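# Set the marble cup on the coaster

## Task

Place the cup so its entire base sits on the coaster, losing as few marbles from it as possible; the coaster must finish roughly where it began, or the task counts as failed.

## Robot and tools

Robot: two arms, left_arm and right_arm. Each has a five-fingered hand: a right hand on right_arm and a mirrored left hand on left_arm. Calibrated bases in the scene frame: left_arm at (-0.050, +0.506, 0) m, right_arm at (-0.022, -0.413, 0) m, both turned almost not at all about z. A camera stand is behind the arms. Loose objects may sometimes get a brief external nudge.

Frames: the scene frame has its origin at table height between the arms, +z up, +x out over the table, left_arm toward +y. Each arm reports its hand point position (m), orientation (quat_wxyz) and velocities in its own base frame; fixed cameras and the table use the scene frame. Printed positions can be off by a few cm. The hand point sits 0.05 m in front of the palm and 0.15 m from the wrist flange along the fingers. Its +z runs along straight fingers, +y out of the palm, +x across the palm away from the thumb on the right hand (toward the thumb on the left hand). Straight fingers extend 0.06-0.07 m past the point along +z. A wrist bracket on the little-finger side can collide with things, and with the fingers level the wrist can hang low enough to touch the table first.

Row layout (used by execute_actions and move): 28 numbers, each in [-1, 1], always covering both arms. Order: left_arm dx, dy, dz, rx, ry, rz; left hand little, ring, middle, index, thumb_bend, thumb_turn, force_limit, speed; then the same 14 for right_arm. dx..rz are offsets, not poses: displacement of the hand point from that arm's Hand target as it stood when the action or move began, along that arm's base axes; 1.0 = 0.6 m for dx, dy, dz and 180 degrees for the rotation vector rx, ry, rz (turning about the Hand target position). Every row in an action counts from the same starting target, and repeating an offset in a later call moves further. Send all six as 0 to hold or re-request the current Hand target. Finger targets are absolute: -1 open/straight, +1 closed/curled; thumb_bend -1 straight to +1 fully bent; thumb_turn -1 beside the palm to +1 opposite the fingers. force_limit maps -1..+1 to about 0..10 N at the fingertip (0..15 N for the two thumb motors). speed rises from near zero at -1 to full at +0.48 and stays full to +1; use -0.94 or lower for a gentle grip. To leave a hand unchanged, resend the last eight numbers you actually sent it (or, before any, its hand_measured plus hand_force_limit and hand_speed). With the thumb turned fully in front, the hand grips objects about 0.035-0.065 m thick, handles down to about 0.025 m.

execute_actions(actions, cameras): actions is a list of actions; each action is a list of up to 15 rows, one per 1/30 s step, the last row held to fill 15 steps. An empty list returns camera images; otherwise name cameras (cam_head_left, cam_head_right, cam_high, or "all").

move(target, speed, blend, stop_force, zero, blocking, cameras): target is one 28-number row or up to 15 rows, every row's offsets counted from the same starting Hand targets. speed in m/s, 0.002-3.6 (default 0.25), one value or one per target; turning rate is capped at twice it in rad/s. blend in m rounds corners in a list (0 = stop at each). stop_force in N, 3-120, ends an arm's path when its wrist sensor feels that much push against the motion; it is unreliable for light or loose things, for turning hands, and after contact the arm keeps some press. Omit it when backing off something. zero (default true) re-zeros before the move. blocking=false returns early but cannot be combined with stop_force. Paths are straight, do not avoid obstacles, lag more when fast, and should not pass close to an arm's own base. The result adds a move: line such as done, off_target, moving, held or fault, plus limits (paced = pose clipped, held = steps withheld).

wait(seconds 0-10), stop() brakes a running move, zoom_image(camera, region [x0,y0,x1,y1] pixels, at most 504x504) enlarges part of the newest image (images are 896x504), show_instructions() shows reference pages, zero_wrist_force(arm) re-zeros that arm's wrist sensor, finished_scene(scene) ends the scene with its number, irreversibly.

Results: Hand target (last commanded pose after clipping; next offsets start here), end_effector_position etc., joint positions/torques, Wrist force/torque in the end effector's axes plus a peak line, hand_measured, hand_stopped_by (moving, target, force, stalled, fault) and hand_load_n, all in motor order. A lost grip shows only as hand_load_n falling near 0. A hand point often rests short of its target; the next command asks for it again, or add the gap as an offset. Orientation commands are clipped to 32 degrees from the measured one per step.

Avoid: dropping or releasing moving items, anything leaving the table, knocking the coaster away, fast or hard contacts, targets past firm contact (arms are stiff), fingers pressing the other hand, arm-to-arm contact, and heavy finger loads. Contact torque over the joint limits (132 N m for the first three joints, 24.6 N m for wrists) or about 150 N of outside force stops an arm for 10 s; motors at 85 °C brake the arm for 30-60 s (warning at 70 °C). Keep the cup upright and move it slowly to keep marbles in.

Each tool is called after ">>>" by a JSON object that holds its "method" and its "body", one argument or row to a line.

Reference images:

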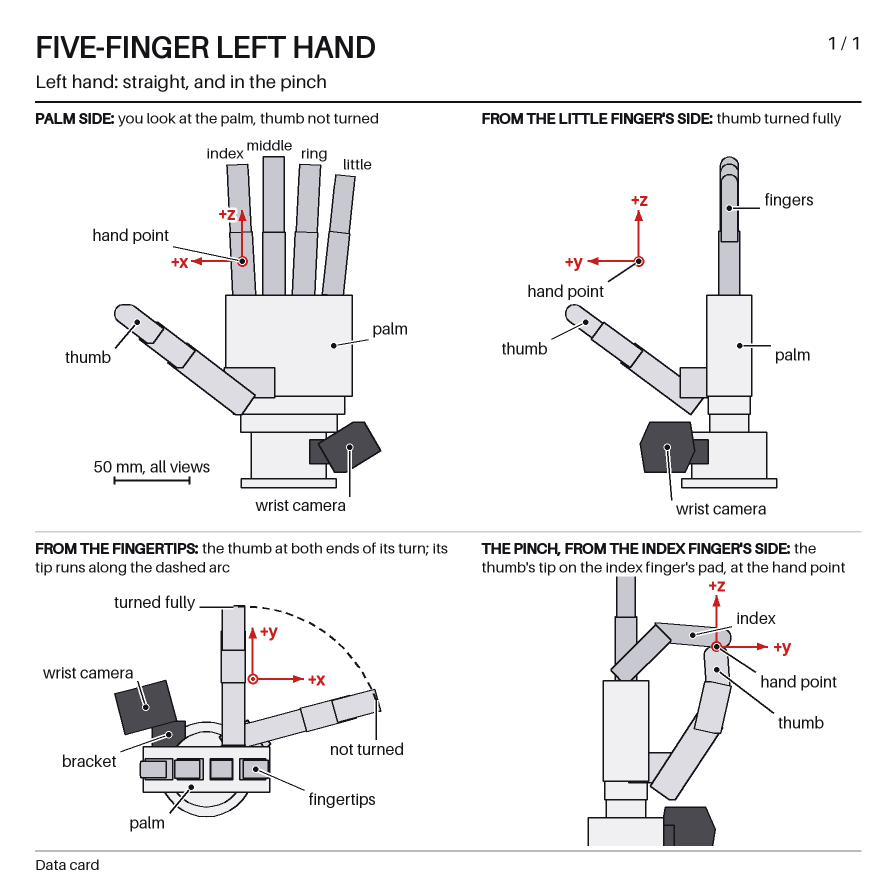

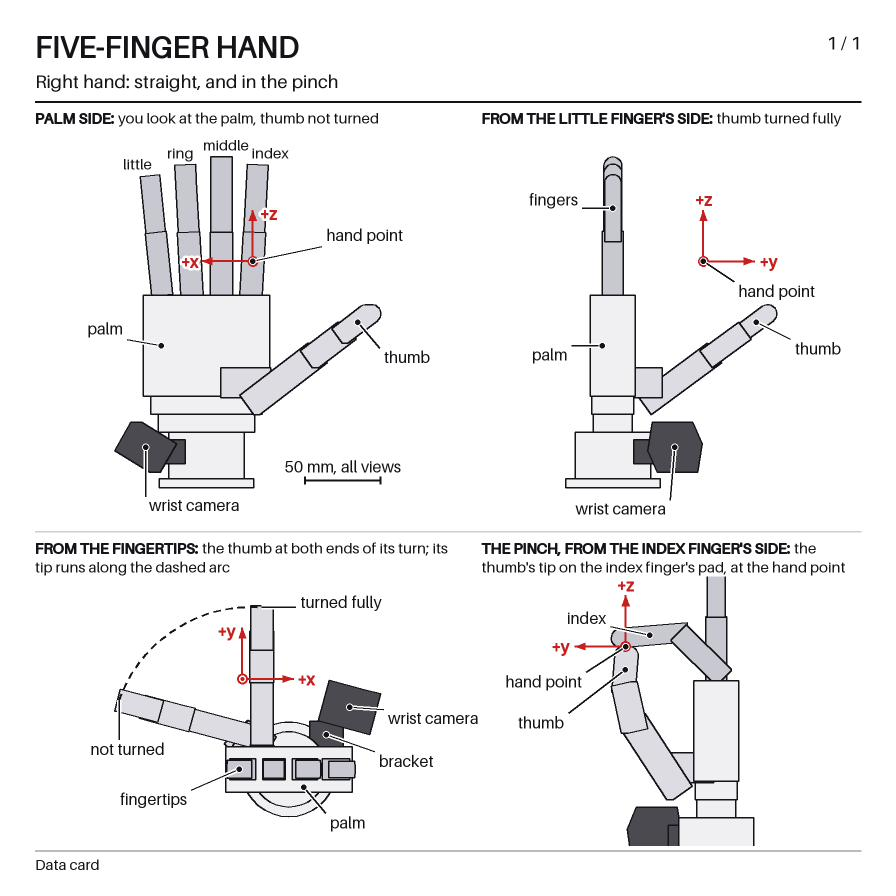

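## Session

>>> {"method": "execute_actions", "body": {
  "actions": []
}}

Scene clock: 0.00 s.
left_arm: end_effector_position=(+0.1843, -0.3892, +0.3141) hand_measured=(-1.000, -1.000, -1.000, -1.000, -1.000, -1.000) hand_load_n=(+0.0, +0.0, +0.0, +0.0, +0.5, +0.0) hand_stopped_by=(target, target, target, target, target, target) hand_force_limit=0.00 hand_speed=-0.80 end_effector_quat_wxyz=(+0.321, +0.906, -0.054, -0.271) | right_arm: end_effector_position=(+0.5309, -0.1219, +0.3552) hand_measured=(-1.000, -1.000, -1.000, -1.000, -1.000, -1.000) hand_load_n=(+0.0, +0.0, +0.0, +0.0, +0.0, +0.0) hand_stopped_by=(target, target, target, target, target, target) hand_force_limit=0.00 hand_speed=-0.80 end_effector_quat_wxyz=(+0.061, +0.664, +0.348, +0.659)
Joint positions: left_arm=[2.937 -1.704 -1.922 1.5 -0.867 1.693] | right_arm=[-0.948 -1.666 1.973 0.193 0.264 0.511]
Joint velocities: within noise
Joint torques (N m): no reading
Motor temperatures (°C): left_arm=[35 41 39 41 37 42] | right_arm=[38 33 41 53 46 44]
Wrist force (N): no reading
Wrist torque (N m): no reading
Wrist force, peak (N): no reading
Hand target: left_arm +0.1843, -0.3892, +0.3141; +0.321, +0.906, -0.054, -0.271 | right_arm +0.5309, -0.1219, +0.3552; +0.061, +0.664, +0.348, +0.659

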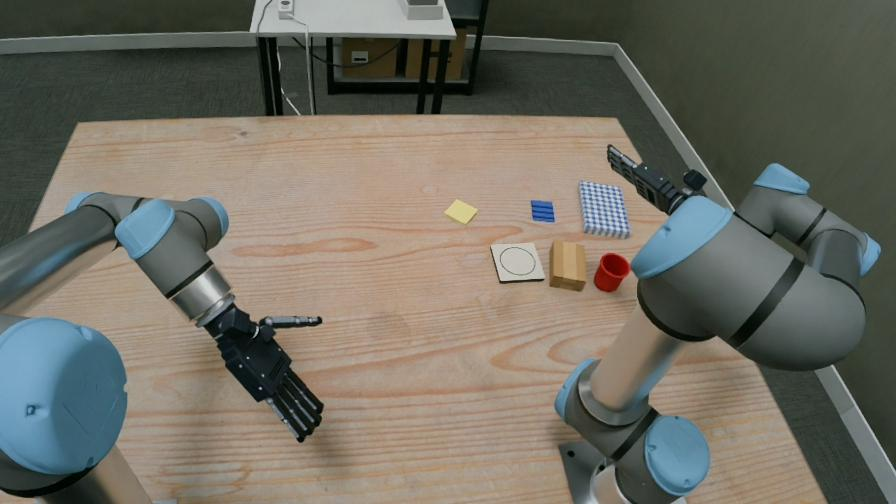

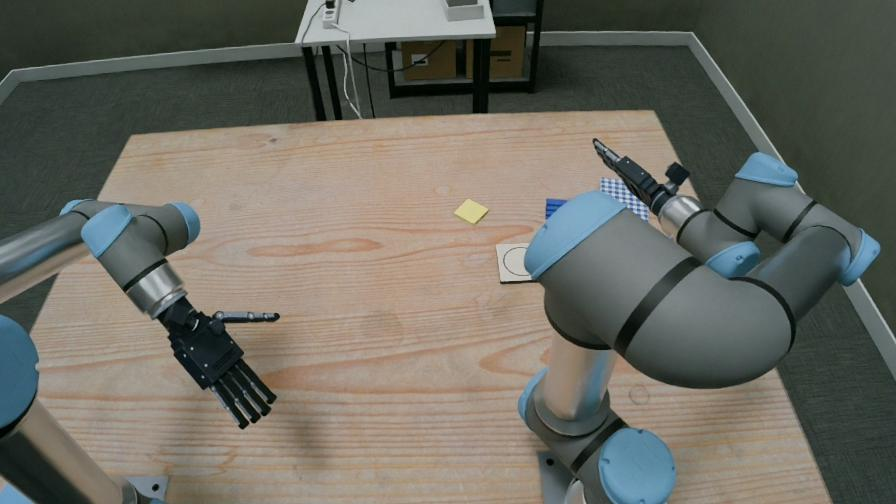

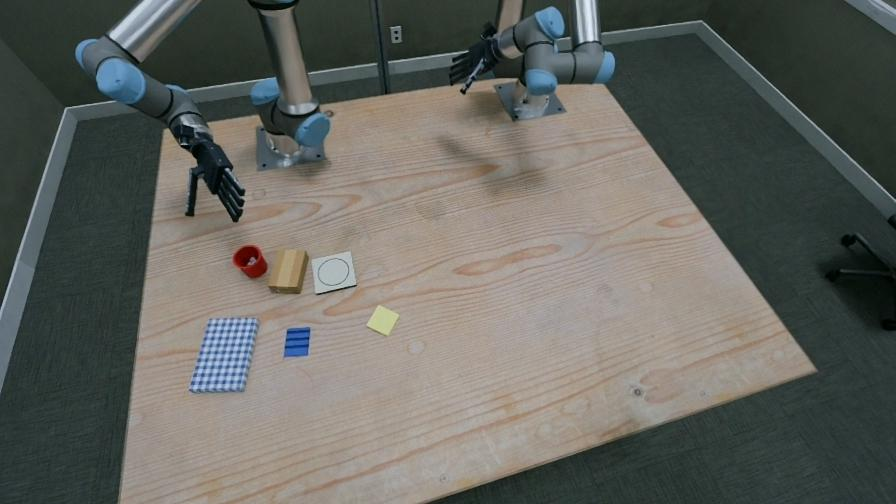

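>>> {"method": "zoom_image", "body": {
  "camera": "cam_high",
  "region": [140, 60, 440, 400]
}}

>>> {"method": "zoom_image", "body": {
  "camera": "cam_head_left",
  "region": [420, 130, 720, 330]
}}

Scaled by 1.482 from the camera's 896x504 image, which has a finer 1280x720 frame.

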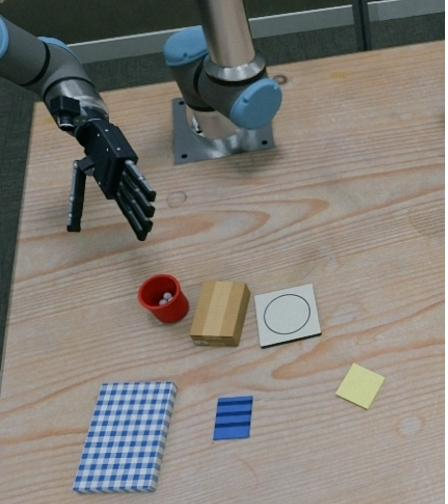

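Scaled by 1.680 from the camera's 896x504 image, which has a finer 1280x720 frame.

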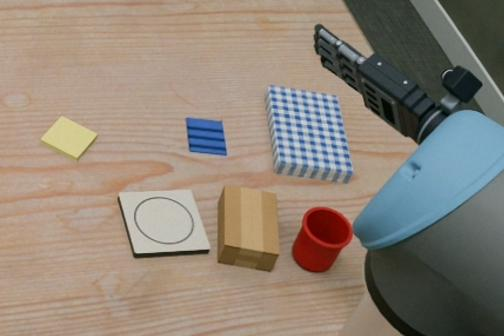

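>>> {"method": "move", "body": {
  "target": [0,0,0,0,0,0,-1,-1,-1,-1,-1,-1,0,-0.8, 0,0,0,0.0439,0.474,-0.250,1,1,1,-1,-1,-1,0,0.2],
  "cameras": ["all"]
}}

Scene clock: 13.23 s.
left_arm: end_effector_position=(+0.1843, -0.3892, +0.3141) hand_measured=(-1.000, -1.000, -1.000, -1.000, -1.000, -1.000) hand_load_n=(+0.0, +0.0, +0.0, +0.0, +0.0, +0.0) hand_stopped_by=(target, target, target, target, target, target) hand_force_limit=0.00 hand_speed=-0.80 end_effector_quat_wxyz=(+0.321, +0.906, -0.054, -0.271) | right_arm: end_effector_position=(+0.5309, -0.1219, +0.3551) hand_measured=(+1.000, +1.000, +1.000, -1.000, -1.000, -1.000) hand_load_n=(+0.0, +0.0, +0.0, +0.0, +0.0, +0.0) hand_stopped_by=(target, target, target, target, target, target) hand_force_limit=0.00 hand_speed=0.20 end_effector_quat_wxyz=(+0.000, +1.000, +0.000, -0.001)
Joint positions: left_arm=[2.937 -1.704 -1.922 1.5 -0.867 1.693] | right_arm=[-0.348 -0.865 0.557 1.881 1.571 1.223]
Joint torques (N m): left_arm=[0.51 24.54 15.48 -2.59 0.86 -0.08] | right_arm=[-7.62 -53.27 -14.57 2.83 -1.15 -0.01]
Wrist force (N): left_arm=[0.2 0.4 0.1] | right_arm=[2.4 1.6 1.2]
Wrist torque (N m): left_arm=[0.06 -0.04 0.00] | right_arm=[0.09 -0.28 0.32]
Wrist force, peak (N): left_arm=[0.1 0.3 -0.4] | right_arm=[2.8 1.5 1.4]
Hand target: left_arm +0.1843, -0.3892, +0.3141; +0.321, +0.906, -0.054, -0.271 | right_arm +0.5309, -0.1219, +0.3552; +0.000, +1.000, +0.000, -0.001
Off the commanded pose: left_arm 0.000 m, 0 deg | right_arm 0.000 m, 0 deg.
move: done

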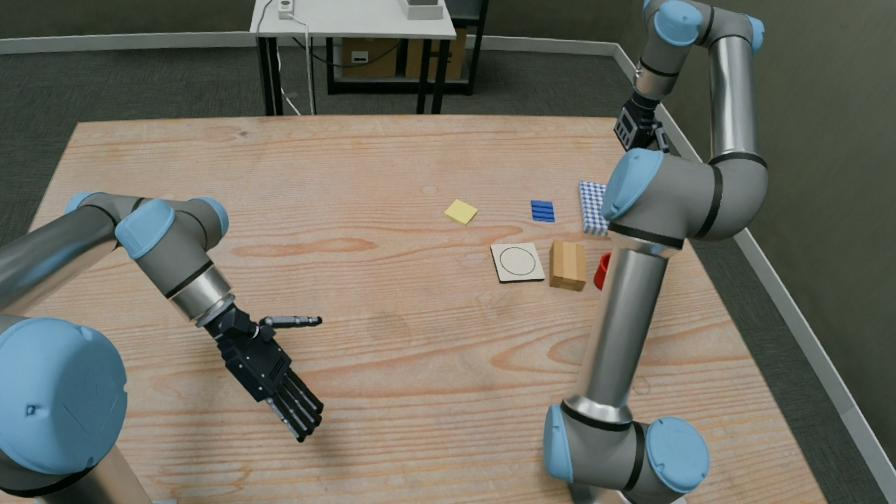

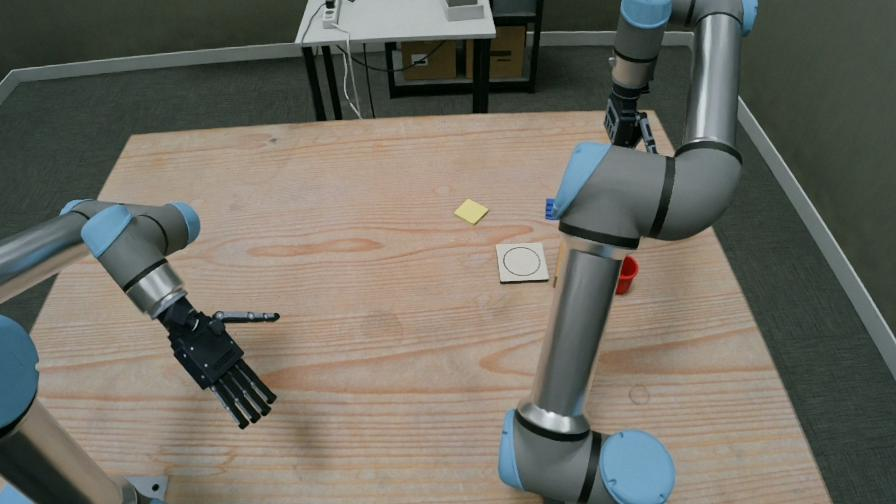

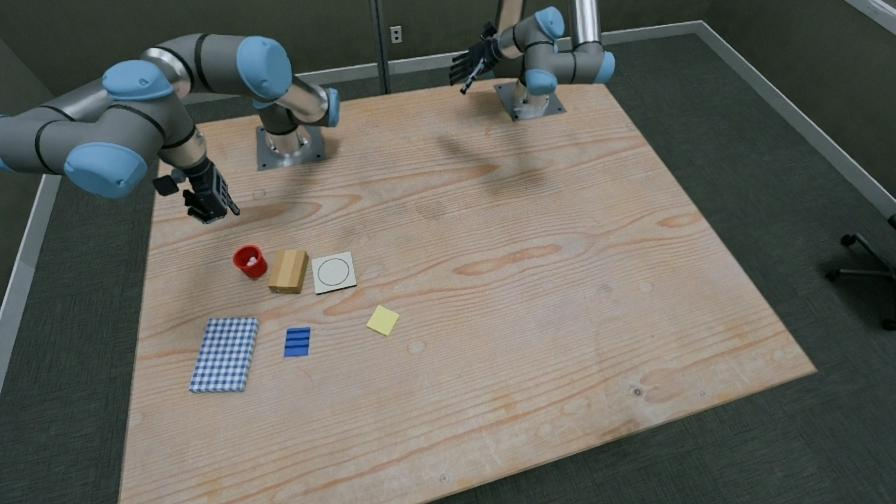

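>>> {"method": "move", "body": {
  "target": [
    [0,0,0,0,0,0,-1,-1,-1,-1,-1,-1,0,-0.8, -0.432,0.458,0,0,0,0,1,1,1,-1,-1,-1,0,0.2],
    [0,0,0,0,0,0,-1,-1,-1,-1,-1,-1,0,-0.8, -0.432,0.458,-0.448,0,0,0,1,1,1,-1,-1,-1,0,0.2]
  ],
  "blend": [0.05,0],
  "cameras": ["all"]
}}

Scene clock: 17.33 s.
left_arm: end_effector_position=(+0.1843, -0.3892, +0.3141) hand_measured=(-1.000, -1.000, -1.000, -1.000, -1.000, -1.000) hand_load_n=(+0.0, +0.0, +0.0, +0.0, +0.0, +0.0) hand_stopped_by=(target, target, target, target, target, target) hand_force_limit=0.00 hand_speed=-0.80 end_effector_quat_wxyz=(+0.321, +0.906, -0.054, -0.271) | right_arm: end_effector_position=(+0.2716, +0.1529, +0.0864) hand_measured=(+1.000, +1.000, +1.000, -1.000, -1.000, -1.000) hand_load_n=(+0.5, +0.0, +0.0, +0.0, +0.0, +0.0) hand_stopped_by=(target, target, target, target, target, target) hand_force_limit=0.00 hand_speed=0.20 end_effector_quat_wxyz=(+0.000, +1.000, +0.000, -0.001)
Joint positions: left_arm=[2.937 -1.704 -1.922 1.5 -0.867 1.693] | right_arm=[0.244 -1.264 1.895 0.942 1.57 1.815]
Joint torques (N m): left_arm=[-0.22 25.22 15.79 -2.67 0.86 -0.12] | right_arm=[-6.13 -35.9 -18.39 0.21 1.54 -0.92]
Wrist force (N): left_arm=[0.0 0.3 0.1] | right_arm=[2.1 1.7 0.7]
Wrist torque (N m): left_arm=[0.04 0.00 -0.01] | right_arm=[0.15 -0.22 0.28]
Wrist force, peak (N): left_arm=[-0.2 0.5 -0.1] | right_arm=[3.6 3.0 1.1]
Hand target: left_arm +0.1843, -0.3892, +0.3141; +0.321, +0.906, -0.054, -0.271 | right_arm +0.2717, +0.1529, +0.0864; +0.000, +1.000, +0.000, -0.001
Off the commanded pose: left_arm 0.000 m, 0 deg | right_arm 0.000 m, 0 deg.
move: done

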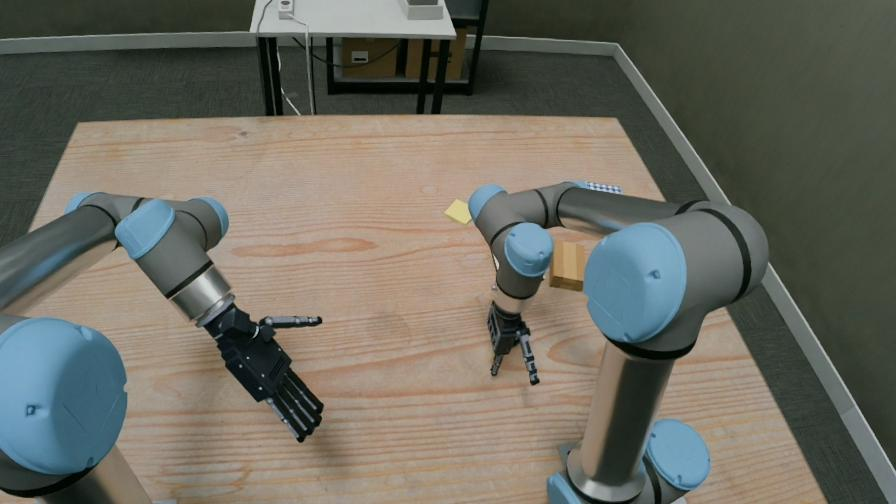

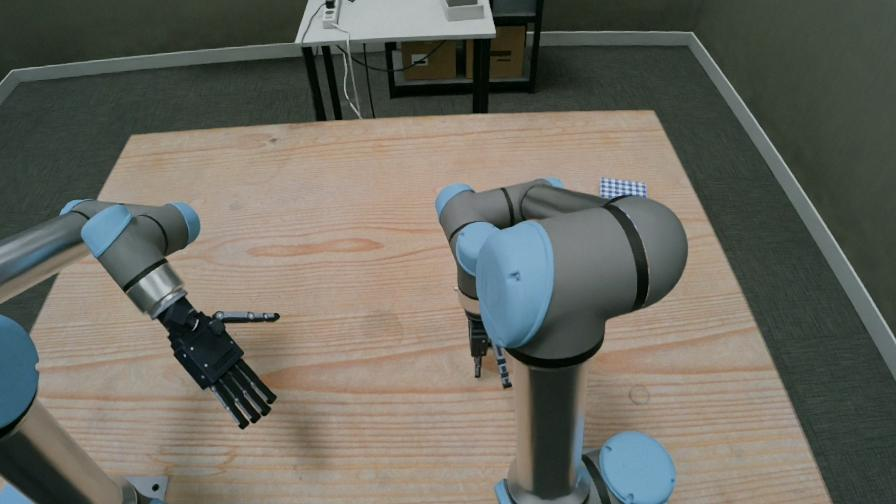

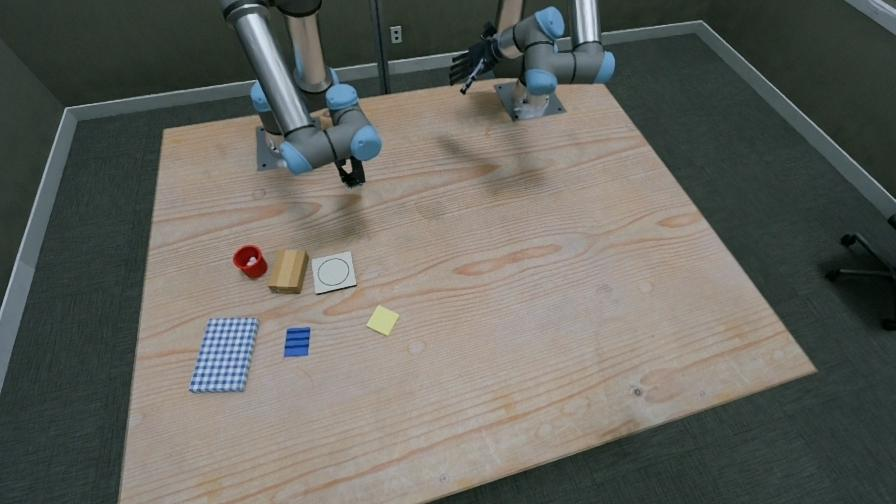

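>>> {"method": "zoom_image", "body": {
  "camera": "cam_high",
  "region": [280, 120, 420, 220]
}}

>>> {"method": "zoom_image", "body": {
  "camera": "cam_head_left",
  "region": [450, 280, 590, 400]
}}

>>> {"method": "zoom_image", "body": {
  "camera": "cam_head_right",
  "region": [430, 280, 570, 400]
}}

Scaled by 3.600 from the camera's 896x504 image, which has a finer 1280x720 frame.

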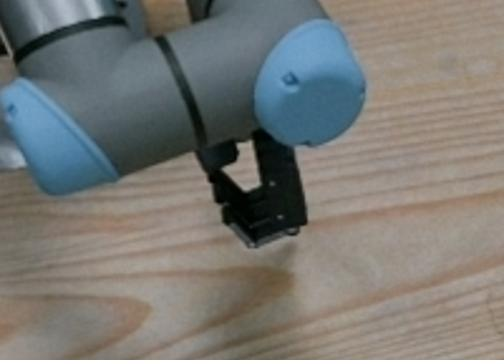

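Scaled by 3.600 from the camera's 896x504 image, which has a finer 1280x720 frame.

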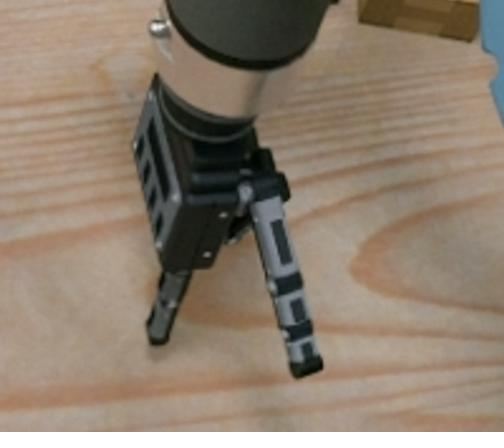

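Scaled by 3.600 from the camera's 896x504 image, which has a finer 1280x720 frame.

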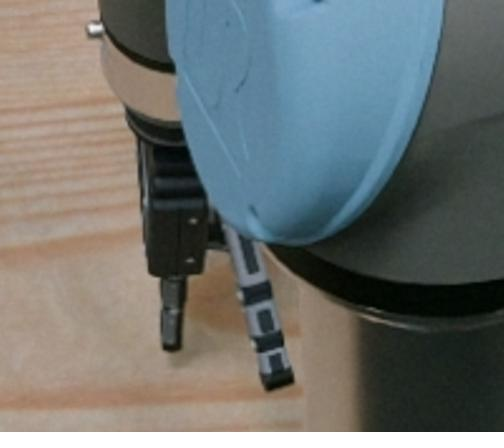

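>>> {"method": "move", "body": {
  "target": [0,0,0,0,0,0,-1,-1,-1,-1,-1,-1,0,-0.8, 0.333,0.1667,0,0,0,0,1,1,1,-1,-1,-1,0,0.2],
  "cameras": ["all"]
}}

>>> {"method": "zoom_image", "body": {
  "camera": "cam_high",
  "region": [300, 120, 460, 280]
}}

>>> {"method": "zoom_image", "body": {
  "camera": "cam_head_left",
  "region": [420, 200, 580, 360]
}}

>>> {"method": "zoom_image", "body": {
  "camera": "cam_head_right",
  "region": [400, 200, 560, 360]
}}

Scene clock: 20.40 s.
left_arm: end_effector_position=(+0.1843, -0.3892, +0.3141) hand_measured=(-1.000, -1.000, -1.000, -1.000, -1.000, -1.000) hand_load_n=(+0.0, +0.0, +0.0, +0.0, +0.0, +0.0) hand_stopped_by=(target, target, target, target, target, target) hand_force_limit=0.00 hand_speed=-0.80 end_effector_quat_wxyz=(+0.321, +0.906, -0.054, -0.271) | right_arm: end_effector_position=(+0.4714, +0.2529, +0.0863) hand_measured=(+1.000, +1.000, +1.000, -1.000, -1.000, -1.000) hand_load_n=(+0.0, +0.5, +0.0, +0.0, +0.0, +0.0) hand_stopped_by=(target, target, target, target, target, target) hand_force_limit=0.00 hand_speed=0.20 end_effector_quat_wxyz=(+0.000, +1.000, +0.000, -0.001)
Joint positions: left_arm=[2.937 -1.704 -1.922 1.5 -0.867 1.693] | right_arm=[0.33 -0.773 1.092 1.253 1.57 1.901]
Joint torques (N m): left_arm=[-0.17 24.71 15.83 -2.67 0.82 -0.27] | right_arm=[-8.71 -49.63 -27.81 1.83 0.43 -1.32]
Wrist force (N): left_arm=[0.0 0.1 0.0] | right_arm=[2.6 1.6 1.1]
Wrist torque (N m): left_arm=[0.01 0.00 -0.01] | right_arm=[0.10 -0.29 0.15]
Wrist force, peak (N): left_arm=[0.0 0.5 -0.3] | right_arm=[4.2 0.7 1.1]
Hand target: left_arm +0.1843, -0.3892, +0.3141; +0.321, +0.906, -0.054, -0.271 | right_arm +0.4715, +0.2529, +0.0864; +0.000, +1.000, +0.000, -0.001
Off the commanded pose: left_arm 0.000 m, 0 deg | right_arm 0.000 m, 0 deg.
move: done

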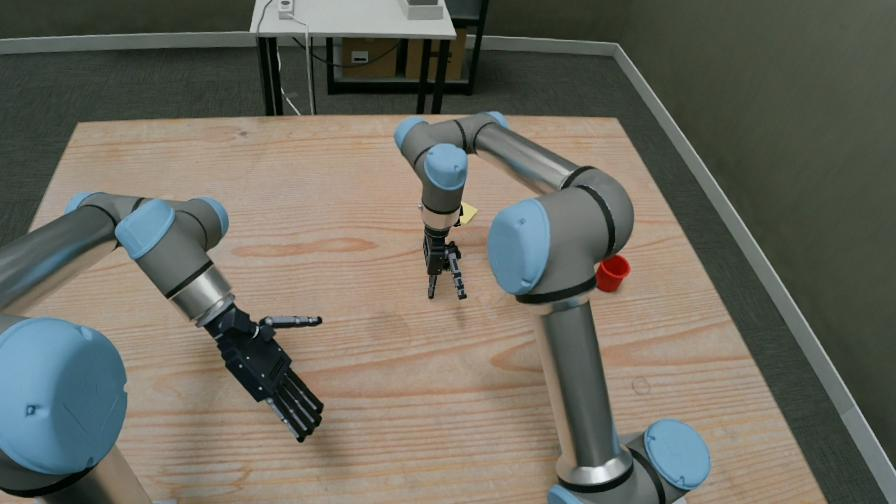

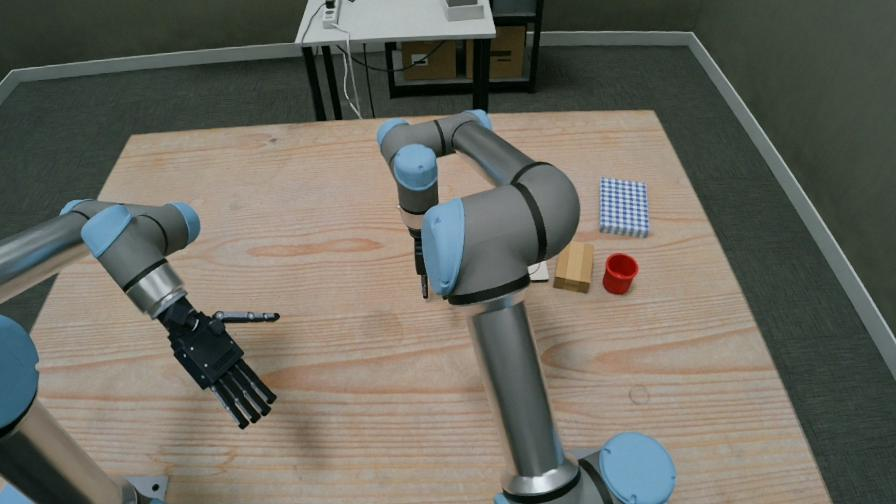

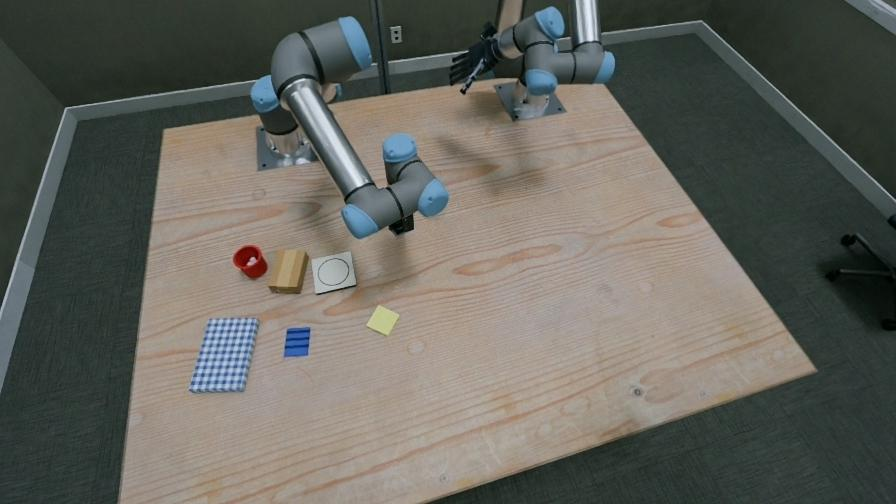

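Scaled by 3.150 from the camera's 896x504 image, which has a finer 1280x720 frame.

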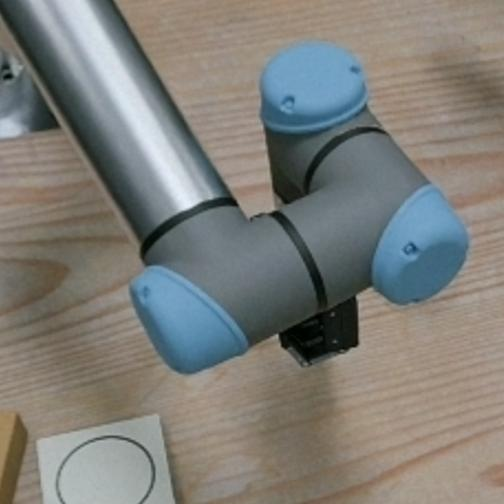

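Scaled by 3.150 from the camera's 896x504 image, which has a finer 1280x720 frame.

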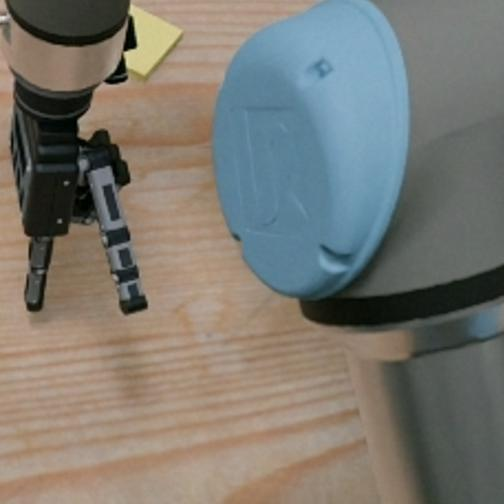

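Scaled by 3.150 from the camera's 896x504 image, which has a finer 1280x720 frame.

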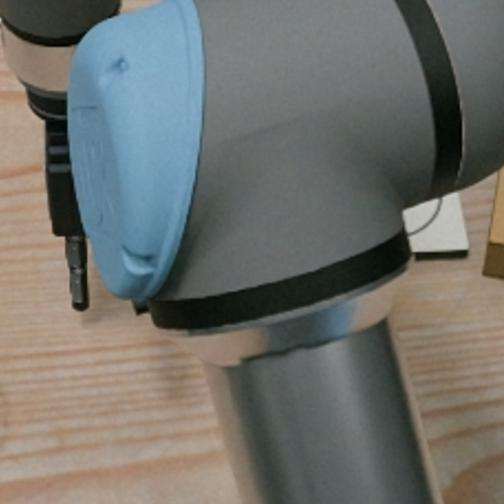

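>>> {"method": "move", "body": {
  "target": [0,0,0,0,0,0,-1,-1,-1,-1,-1,-1,0,-0.8, 0.5,0,0,0,0,0,1,1,1,-1,-1,-1,0,0.2],
  "cameras": ["all"]
}}

>>> {"method": "zoom_image", "body": {
  "camera": "cam_high",
  "region": [320, 220, 480, 380]
}}

>>> {"method": "zoom_image", "body": {
  "camera": "cam_head_left",
  "region": [380, 100, 540, 260]
}}

>>> {"method": "zoom_image", "body": {
  "camera": "cam_head_right",
  "region": [380, 100, 540, 260]
}}

Scene clock: 22.93 s.
left_arm: end_effector_position=(+0.1843, -0.3892, +0.3141) hand_measured=(-1.000, -1.000, -1.000, -1.000, -1.000, -1.000) hand_load_n=(+0.0, +0.0, +0.0, +0.0, +0.0, +0.0) hand_stopped_by=(target, target, target, target, target, target) hand_force_limit=0.00 hand_speed=-0.80 end_effector_quat_wxyz=(+0.321, +0.906, -0.054, -0.271) | right_arm: end_effector_position=(+0.7701, +0.2524, +0.0861) hand_measured=(+1.000, +1.000, +1.000, -1.000, -1.000, -1.000) hand_load_n=(+0.0, +0.0, +0.0, +0.0, +0.0, +0.0) hand_stopped_by=(target, target, target, target, target, target) hand_force_limit=0.00 hand_speed=0.20 end_effector_quat_wxyz=(-0.086, +0.961, +0.046, +0.260)
Joint positions: left_arm=[2.937 -1.704 -1.922 1.5 -0.867 1.693] | right_arm=[0.193 -0.28 0.035 1.267 1.48 1.694]
Joint torques (N m): left_arm=[0.23 24.55 15.89 -2.69 0.74 -0.17] | right_arm=[-5.15 -47.75 -23.16 -0.61 -0.99 -1.31]
Wrist force (N): left_arm=[0.1 0.4 -0.1] | right_arm=[1.4 1.9 1.2]
Wrist torque (N m): left_arm=[0.06 -0.02 -0.01] | right_arm=[0.13 -0.21 0.08]
Wrist force, peak (N): left_arm=[0.2 0.4 0.3] | right_arm=[2.8 2.3 1.3]
Hand target: left_arm +0.1843, -0.3892, +0.3141; +0.321, +0.906, -0.054, -0.271 | right_arm +0.7715, +0.2529, +0.0864; -0.001, +1.000, +0.000, +0.002
Off the commanded pose: left_arm 0.000 m, 0 deg | right_arm 0.002 m, 32 deg; orientation clipped.
elbow stopped short (right arm): the move would have taken joint 3 (elbow) straighter than the controller allows.
move: off_target (right_arm); limits=paced

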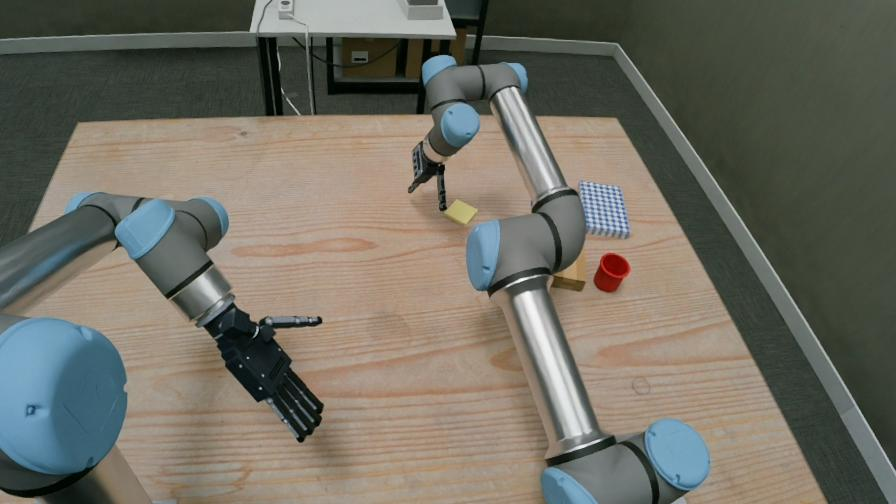

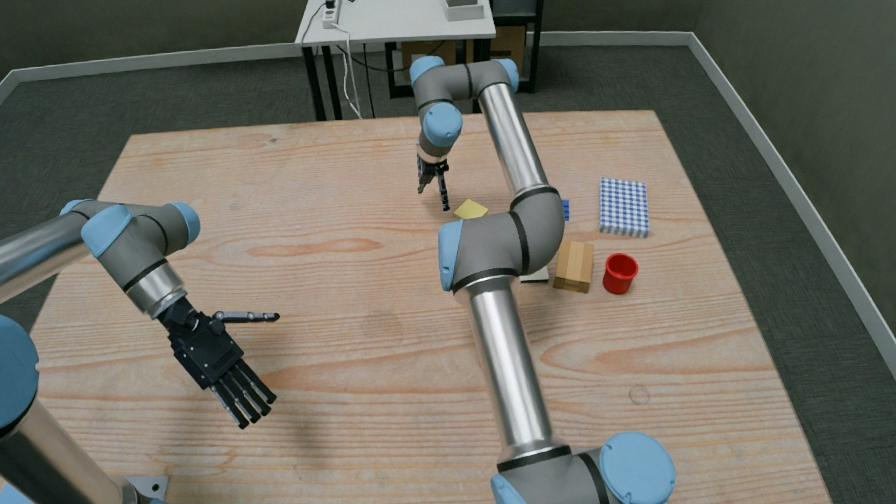

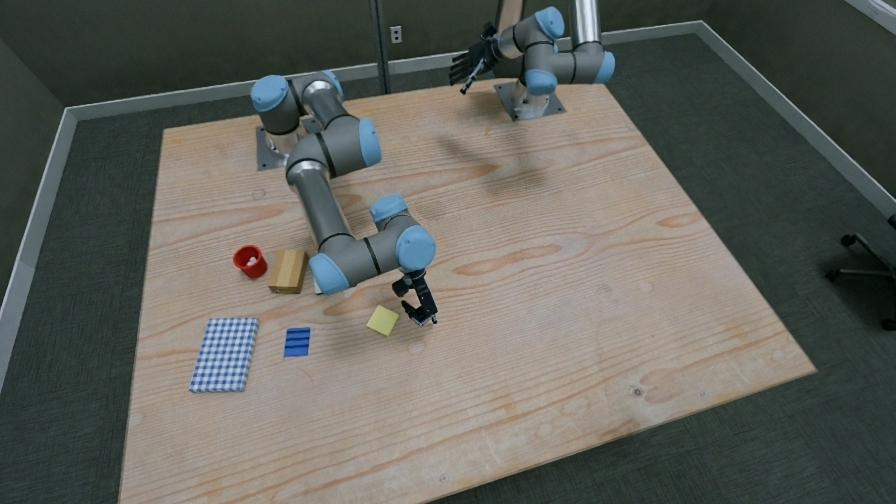

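Scaled by 3.150 from the camera's 896x504 image, which has a finer 1280x720 frame.

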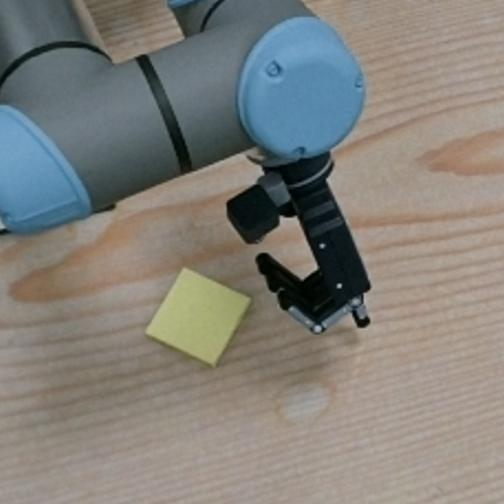

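Scaled by 3.150 from the camera's 896x504 image, which has a finer 1280x720 frame.

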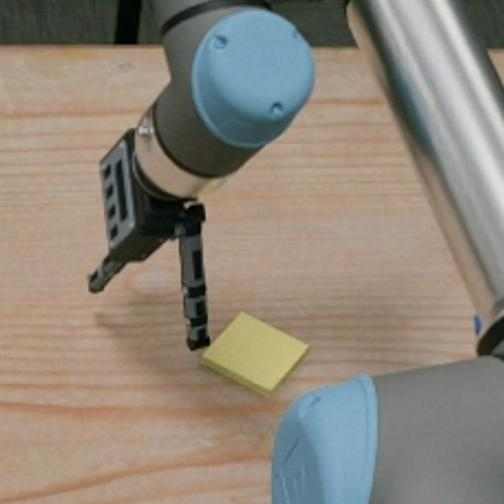

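Scaled by 3.150 from the camera's 896x504 image, which has a finer 1280x720 frame.

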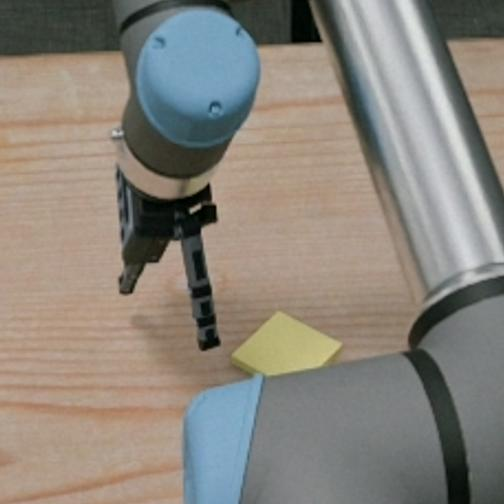

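>>> {"method": "move", "body": {
  "target": [
    [0,0,0,0,0,0,-1,-1,-1,-1,-1,-1,0,-0.8, -0.2,0,0.35,0,0,0,-1,-1,-1,-1,-1,-1,0,0.2],
    [0,0,0,0,0,0,-1,-1,-1,-1,-1,-1,0,-0.8, -0.749,-0.583,0.35,0,0,0,-1,-1,-1,-1,-1,-1,0,0.2],
    [0,0,0,0,0,0,-1,-1,-1,-1,-1,-1,0,-0.8, -0.749,-0.583,0.05,0,0,0,-1,-1,-1,-1,-1,-1,0,0.2]
  ],
  "blend": [0.05,0.05,0],
  "cameras": ["all"]
}}

>>> {"method": "zoom_image", "body": {
  "camera": "cam_high",
  "region": [200, 120, 360, 280]
}}

>>> {"method": "zoom_image", "body": {
  "camera": "cam_head_left",
  "region": [550, 240, 710, 400]
}}

>>> {"method": "zoom_image", "body": {
  "camera": "cam_head_right",
  "region": [550, 240, 710, 400]
}}

Scene clock: 30.87 s.
left_arm: end_effector_position=(+0.1843, -0.3892, +0.3141) hand_measured=(-1.000, -1.000, -1.000, -1.000, -1.000, -1.000) hand_load_n=(+0.0, +0.0, +0.0, +0.0, +0.0, +0.0) hand_stopped_by=(target, target, target, target, target, target) hand_force_limit=0.00 hand_speed=-0.80 end_effector_quat_wxyz=(+0.321, +0.906, -0.054, -0.271) | right_arm: end_effector_position=(+0.3220, -0.0968, +0.1164) hand_measured=(-1.000, -1.000, -1.000, -1.000, -1.000, -1.000) hand_load_n=(+0.0, +0.0, +0.0, +0.0, +0.0, -0.5) hand_stopped_by=(target, target, target, target, target, target) hand_force_limit=0.00 hand_speed=0.20 end_effector_quat_wxyz=(-0.001, +1.000, +0.000, +0.002)
Joint positions: left_arm=[2.937 -1.704 -1.922 1.5 -0.867 1.693] | right_arm=[-0.492 -1.343 1.907 1.005 1.567 1.078]
Joint torques (N m): left_arm=[0.13 25.41 16.54 -2.7 0.64 -0.16] | right_arm=[1.6 -34.82 -16.91 0.13 1.54 -1.29]
Wrist force (N): left_arm=[0.0 0.3 0.1] | right_arm=[2.3 1.4 0.7]
Wrist torque (N m): left_arm=[0.04 0.01 -0.01] | right_arm=[0.08 -0.24 0.14]
Wrist force, peak (N): left_arm=[0.0 0.6 0.2] | right_arm=[4.4 1.1 1.5]
Hand target: left_arm +0.1843, -0.3892, +0.3141; +0.321, +0.906, -0.054, -0.271 | right_arm +0.3221, -0.0969, +0.1164; -0.001, +1.000, +0.000, +0.002
Off the commanded pose: left_arm 0.000 m, 0 deg | right_arm 0.000 m, 0 deg.
elbow stopped short (right arm): the move would have taken joint 3 (elbow) straighter than the controller allows.
move: done

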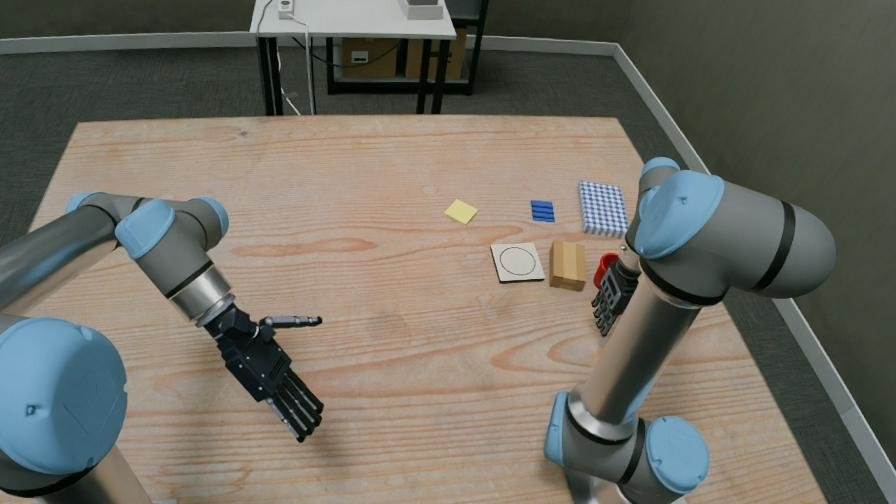

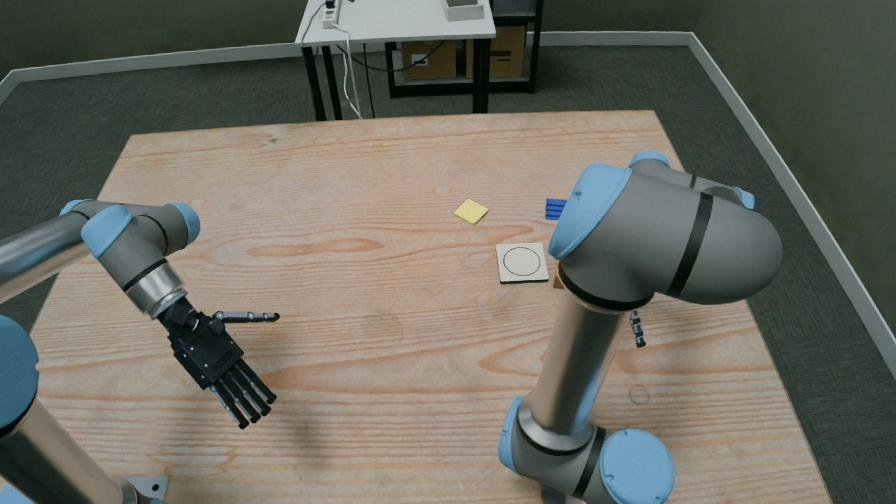

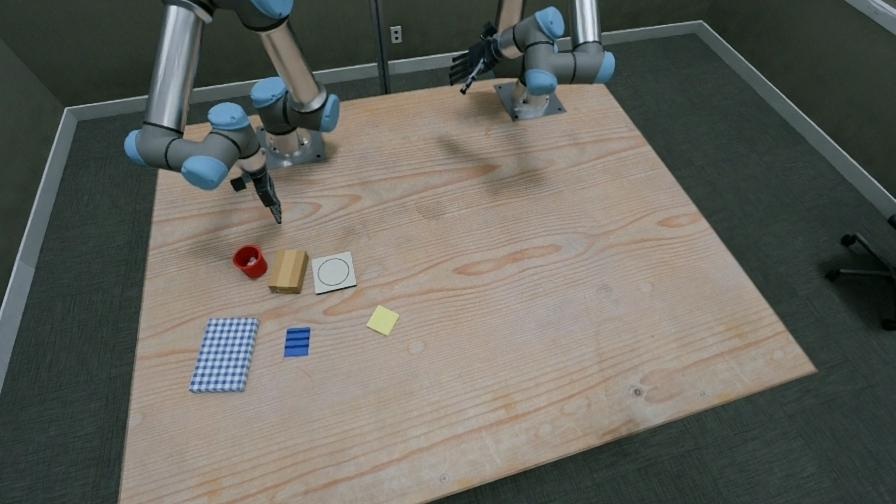

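Scaled by 3.150 from the camera's 896x504 image, which has a finer 1280x720 frame.

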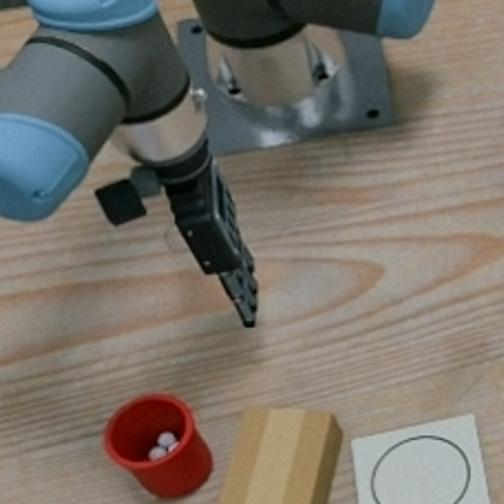

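Scaled by 3.150 from the camera's 896x504 image, which has a finer 1280x720 frame.

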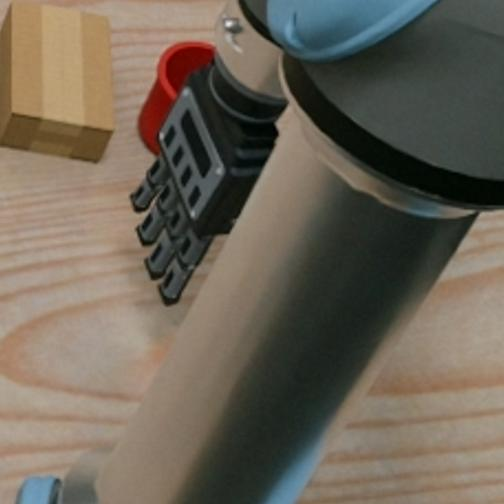

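Scaled by 3.150 from the camera's 896x504 image, which has a finer 1280x720 frame.

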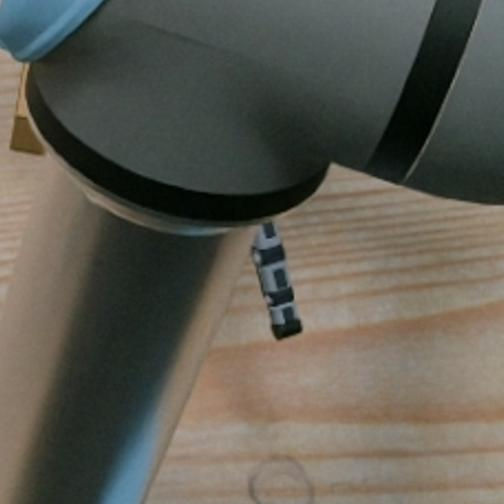

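>>> {"method": "zoom_image", "body": {
  "camera": "cam_high",
  "region": [220, 230, 300, 300]
}}

>>> {"method": "zoom_image", "body": {
  "camera": "cam_high",
  "region": [220, 230, 370, 320]
}}

Scaled by 6.300 from the camera's 896x504 image, which has a finer 1280x720 frame.

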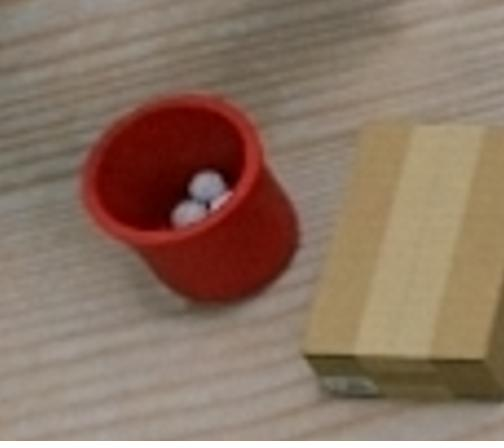

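Scaled by 3.360 from the camera's 896x504 image, which has a finer 1280x720 frame.

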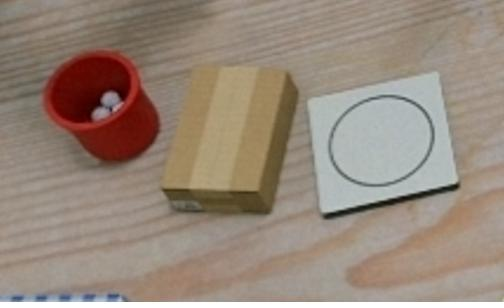

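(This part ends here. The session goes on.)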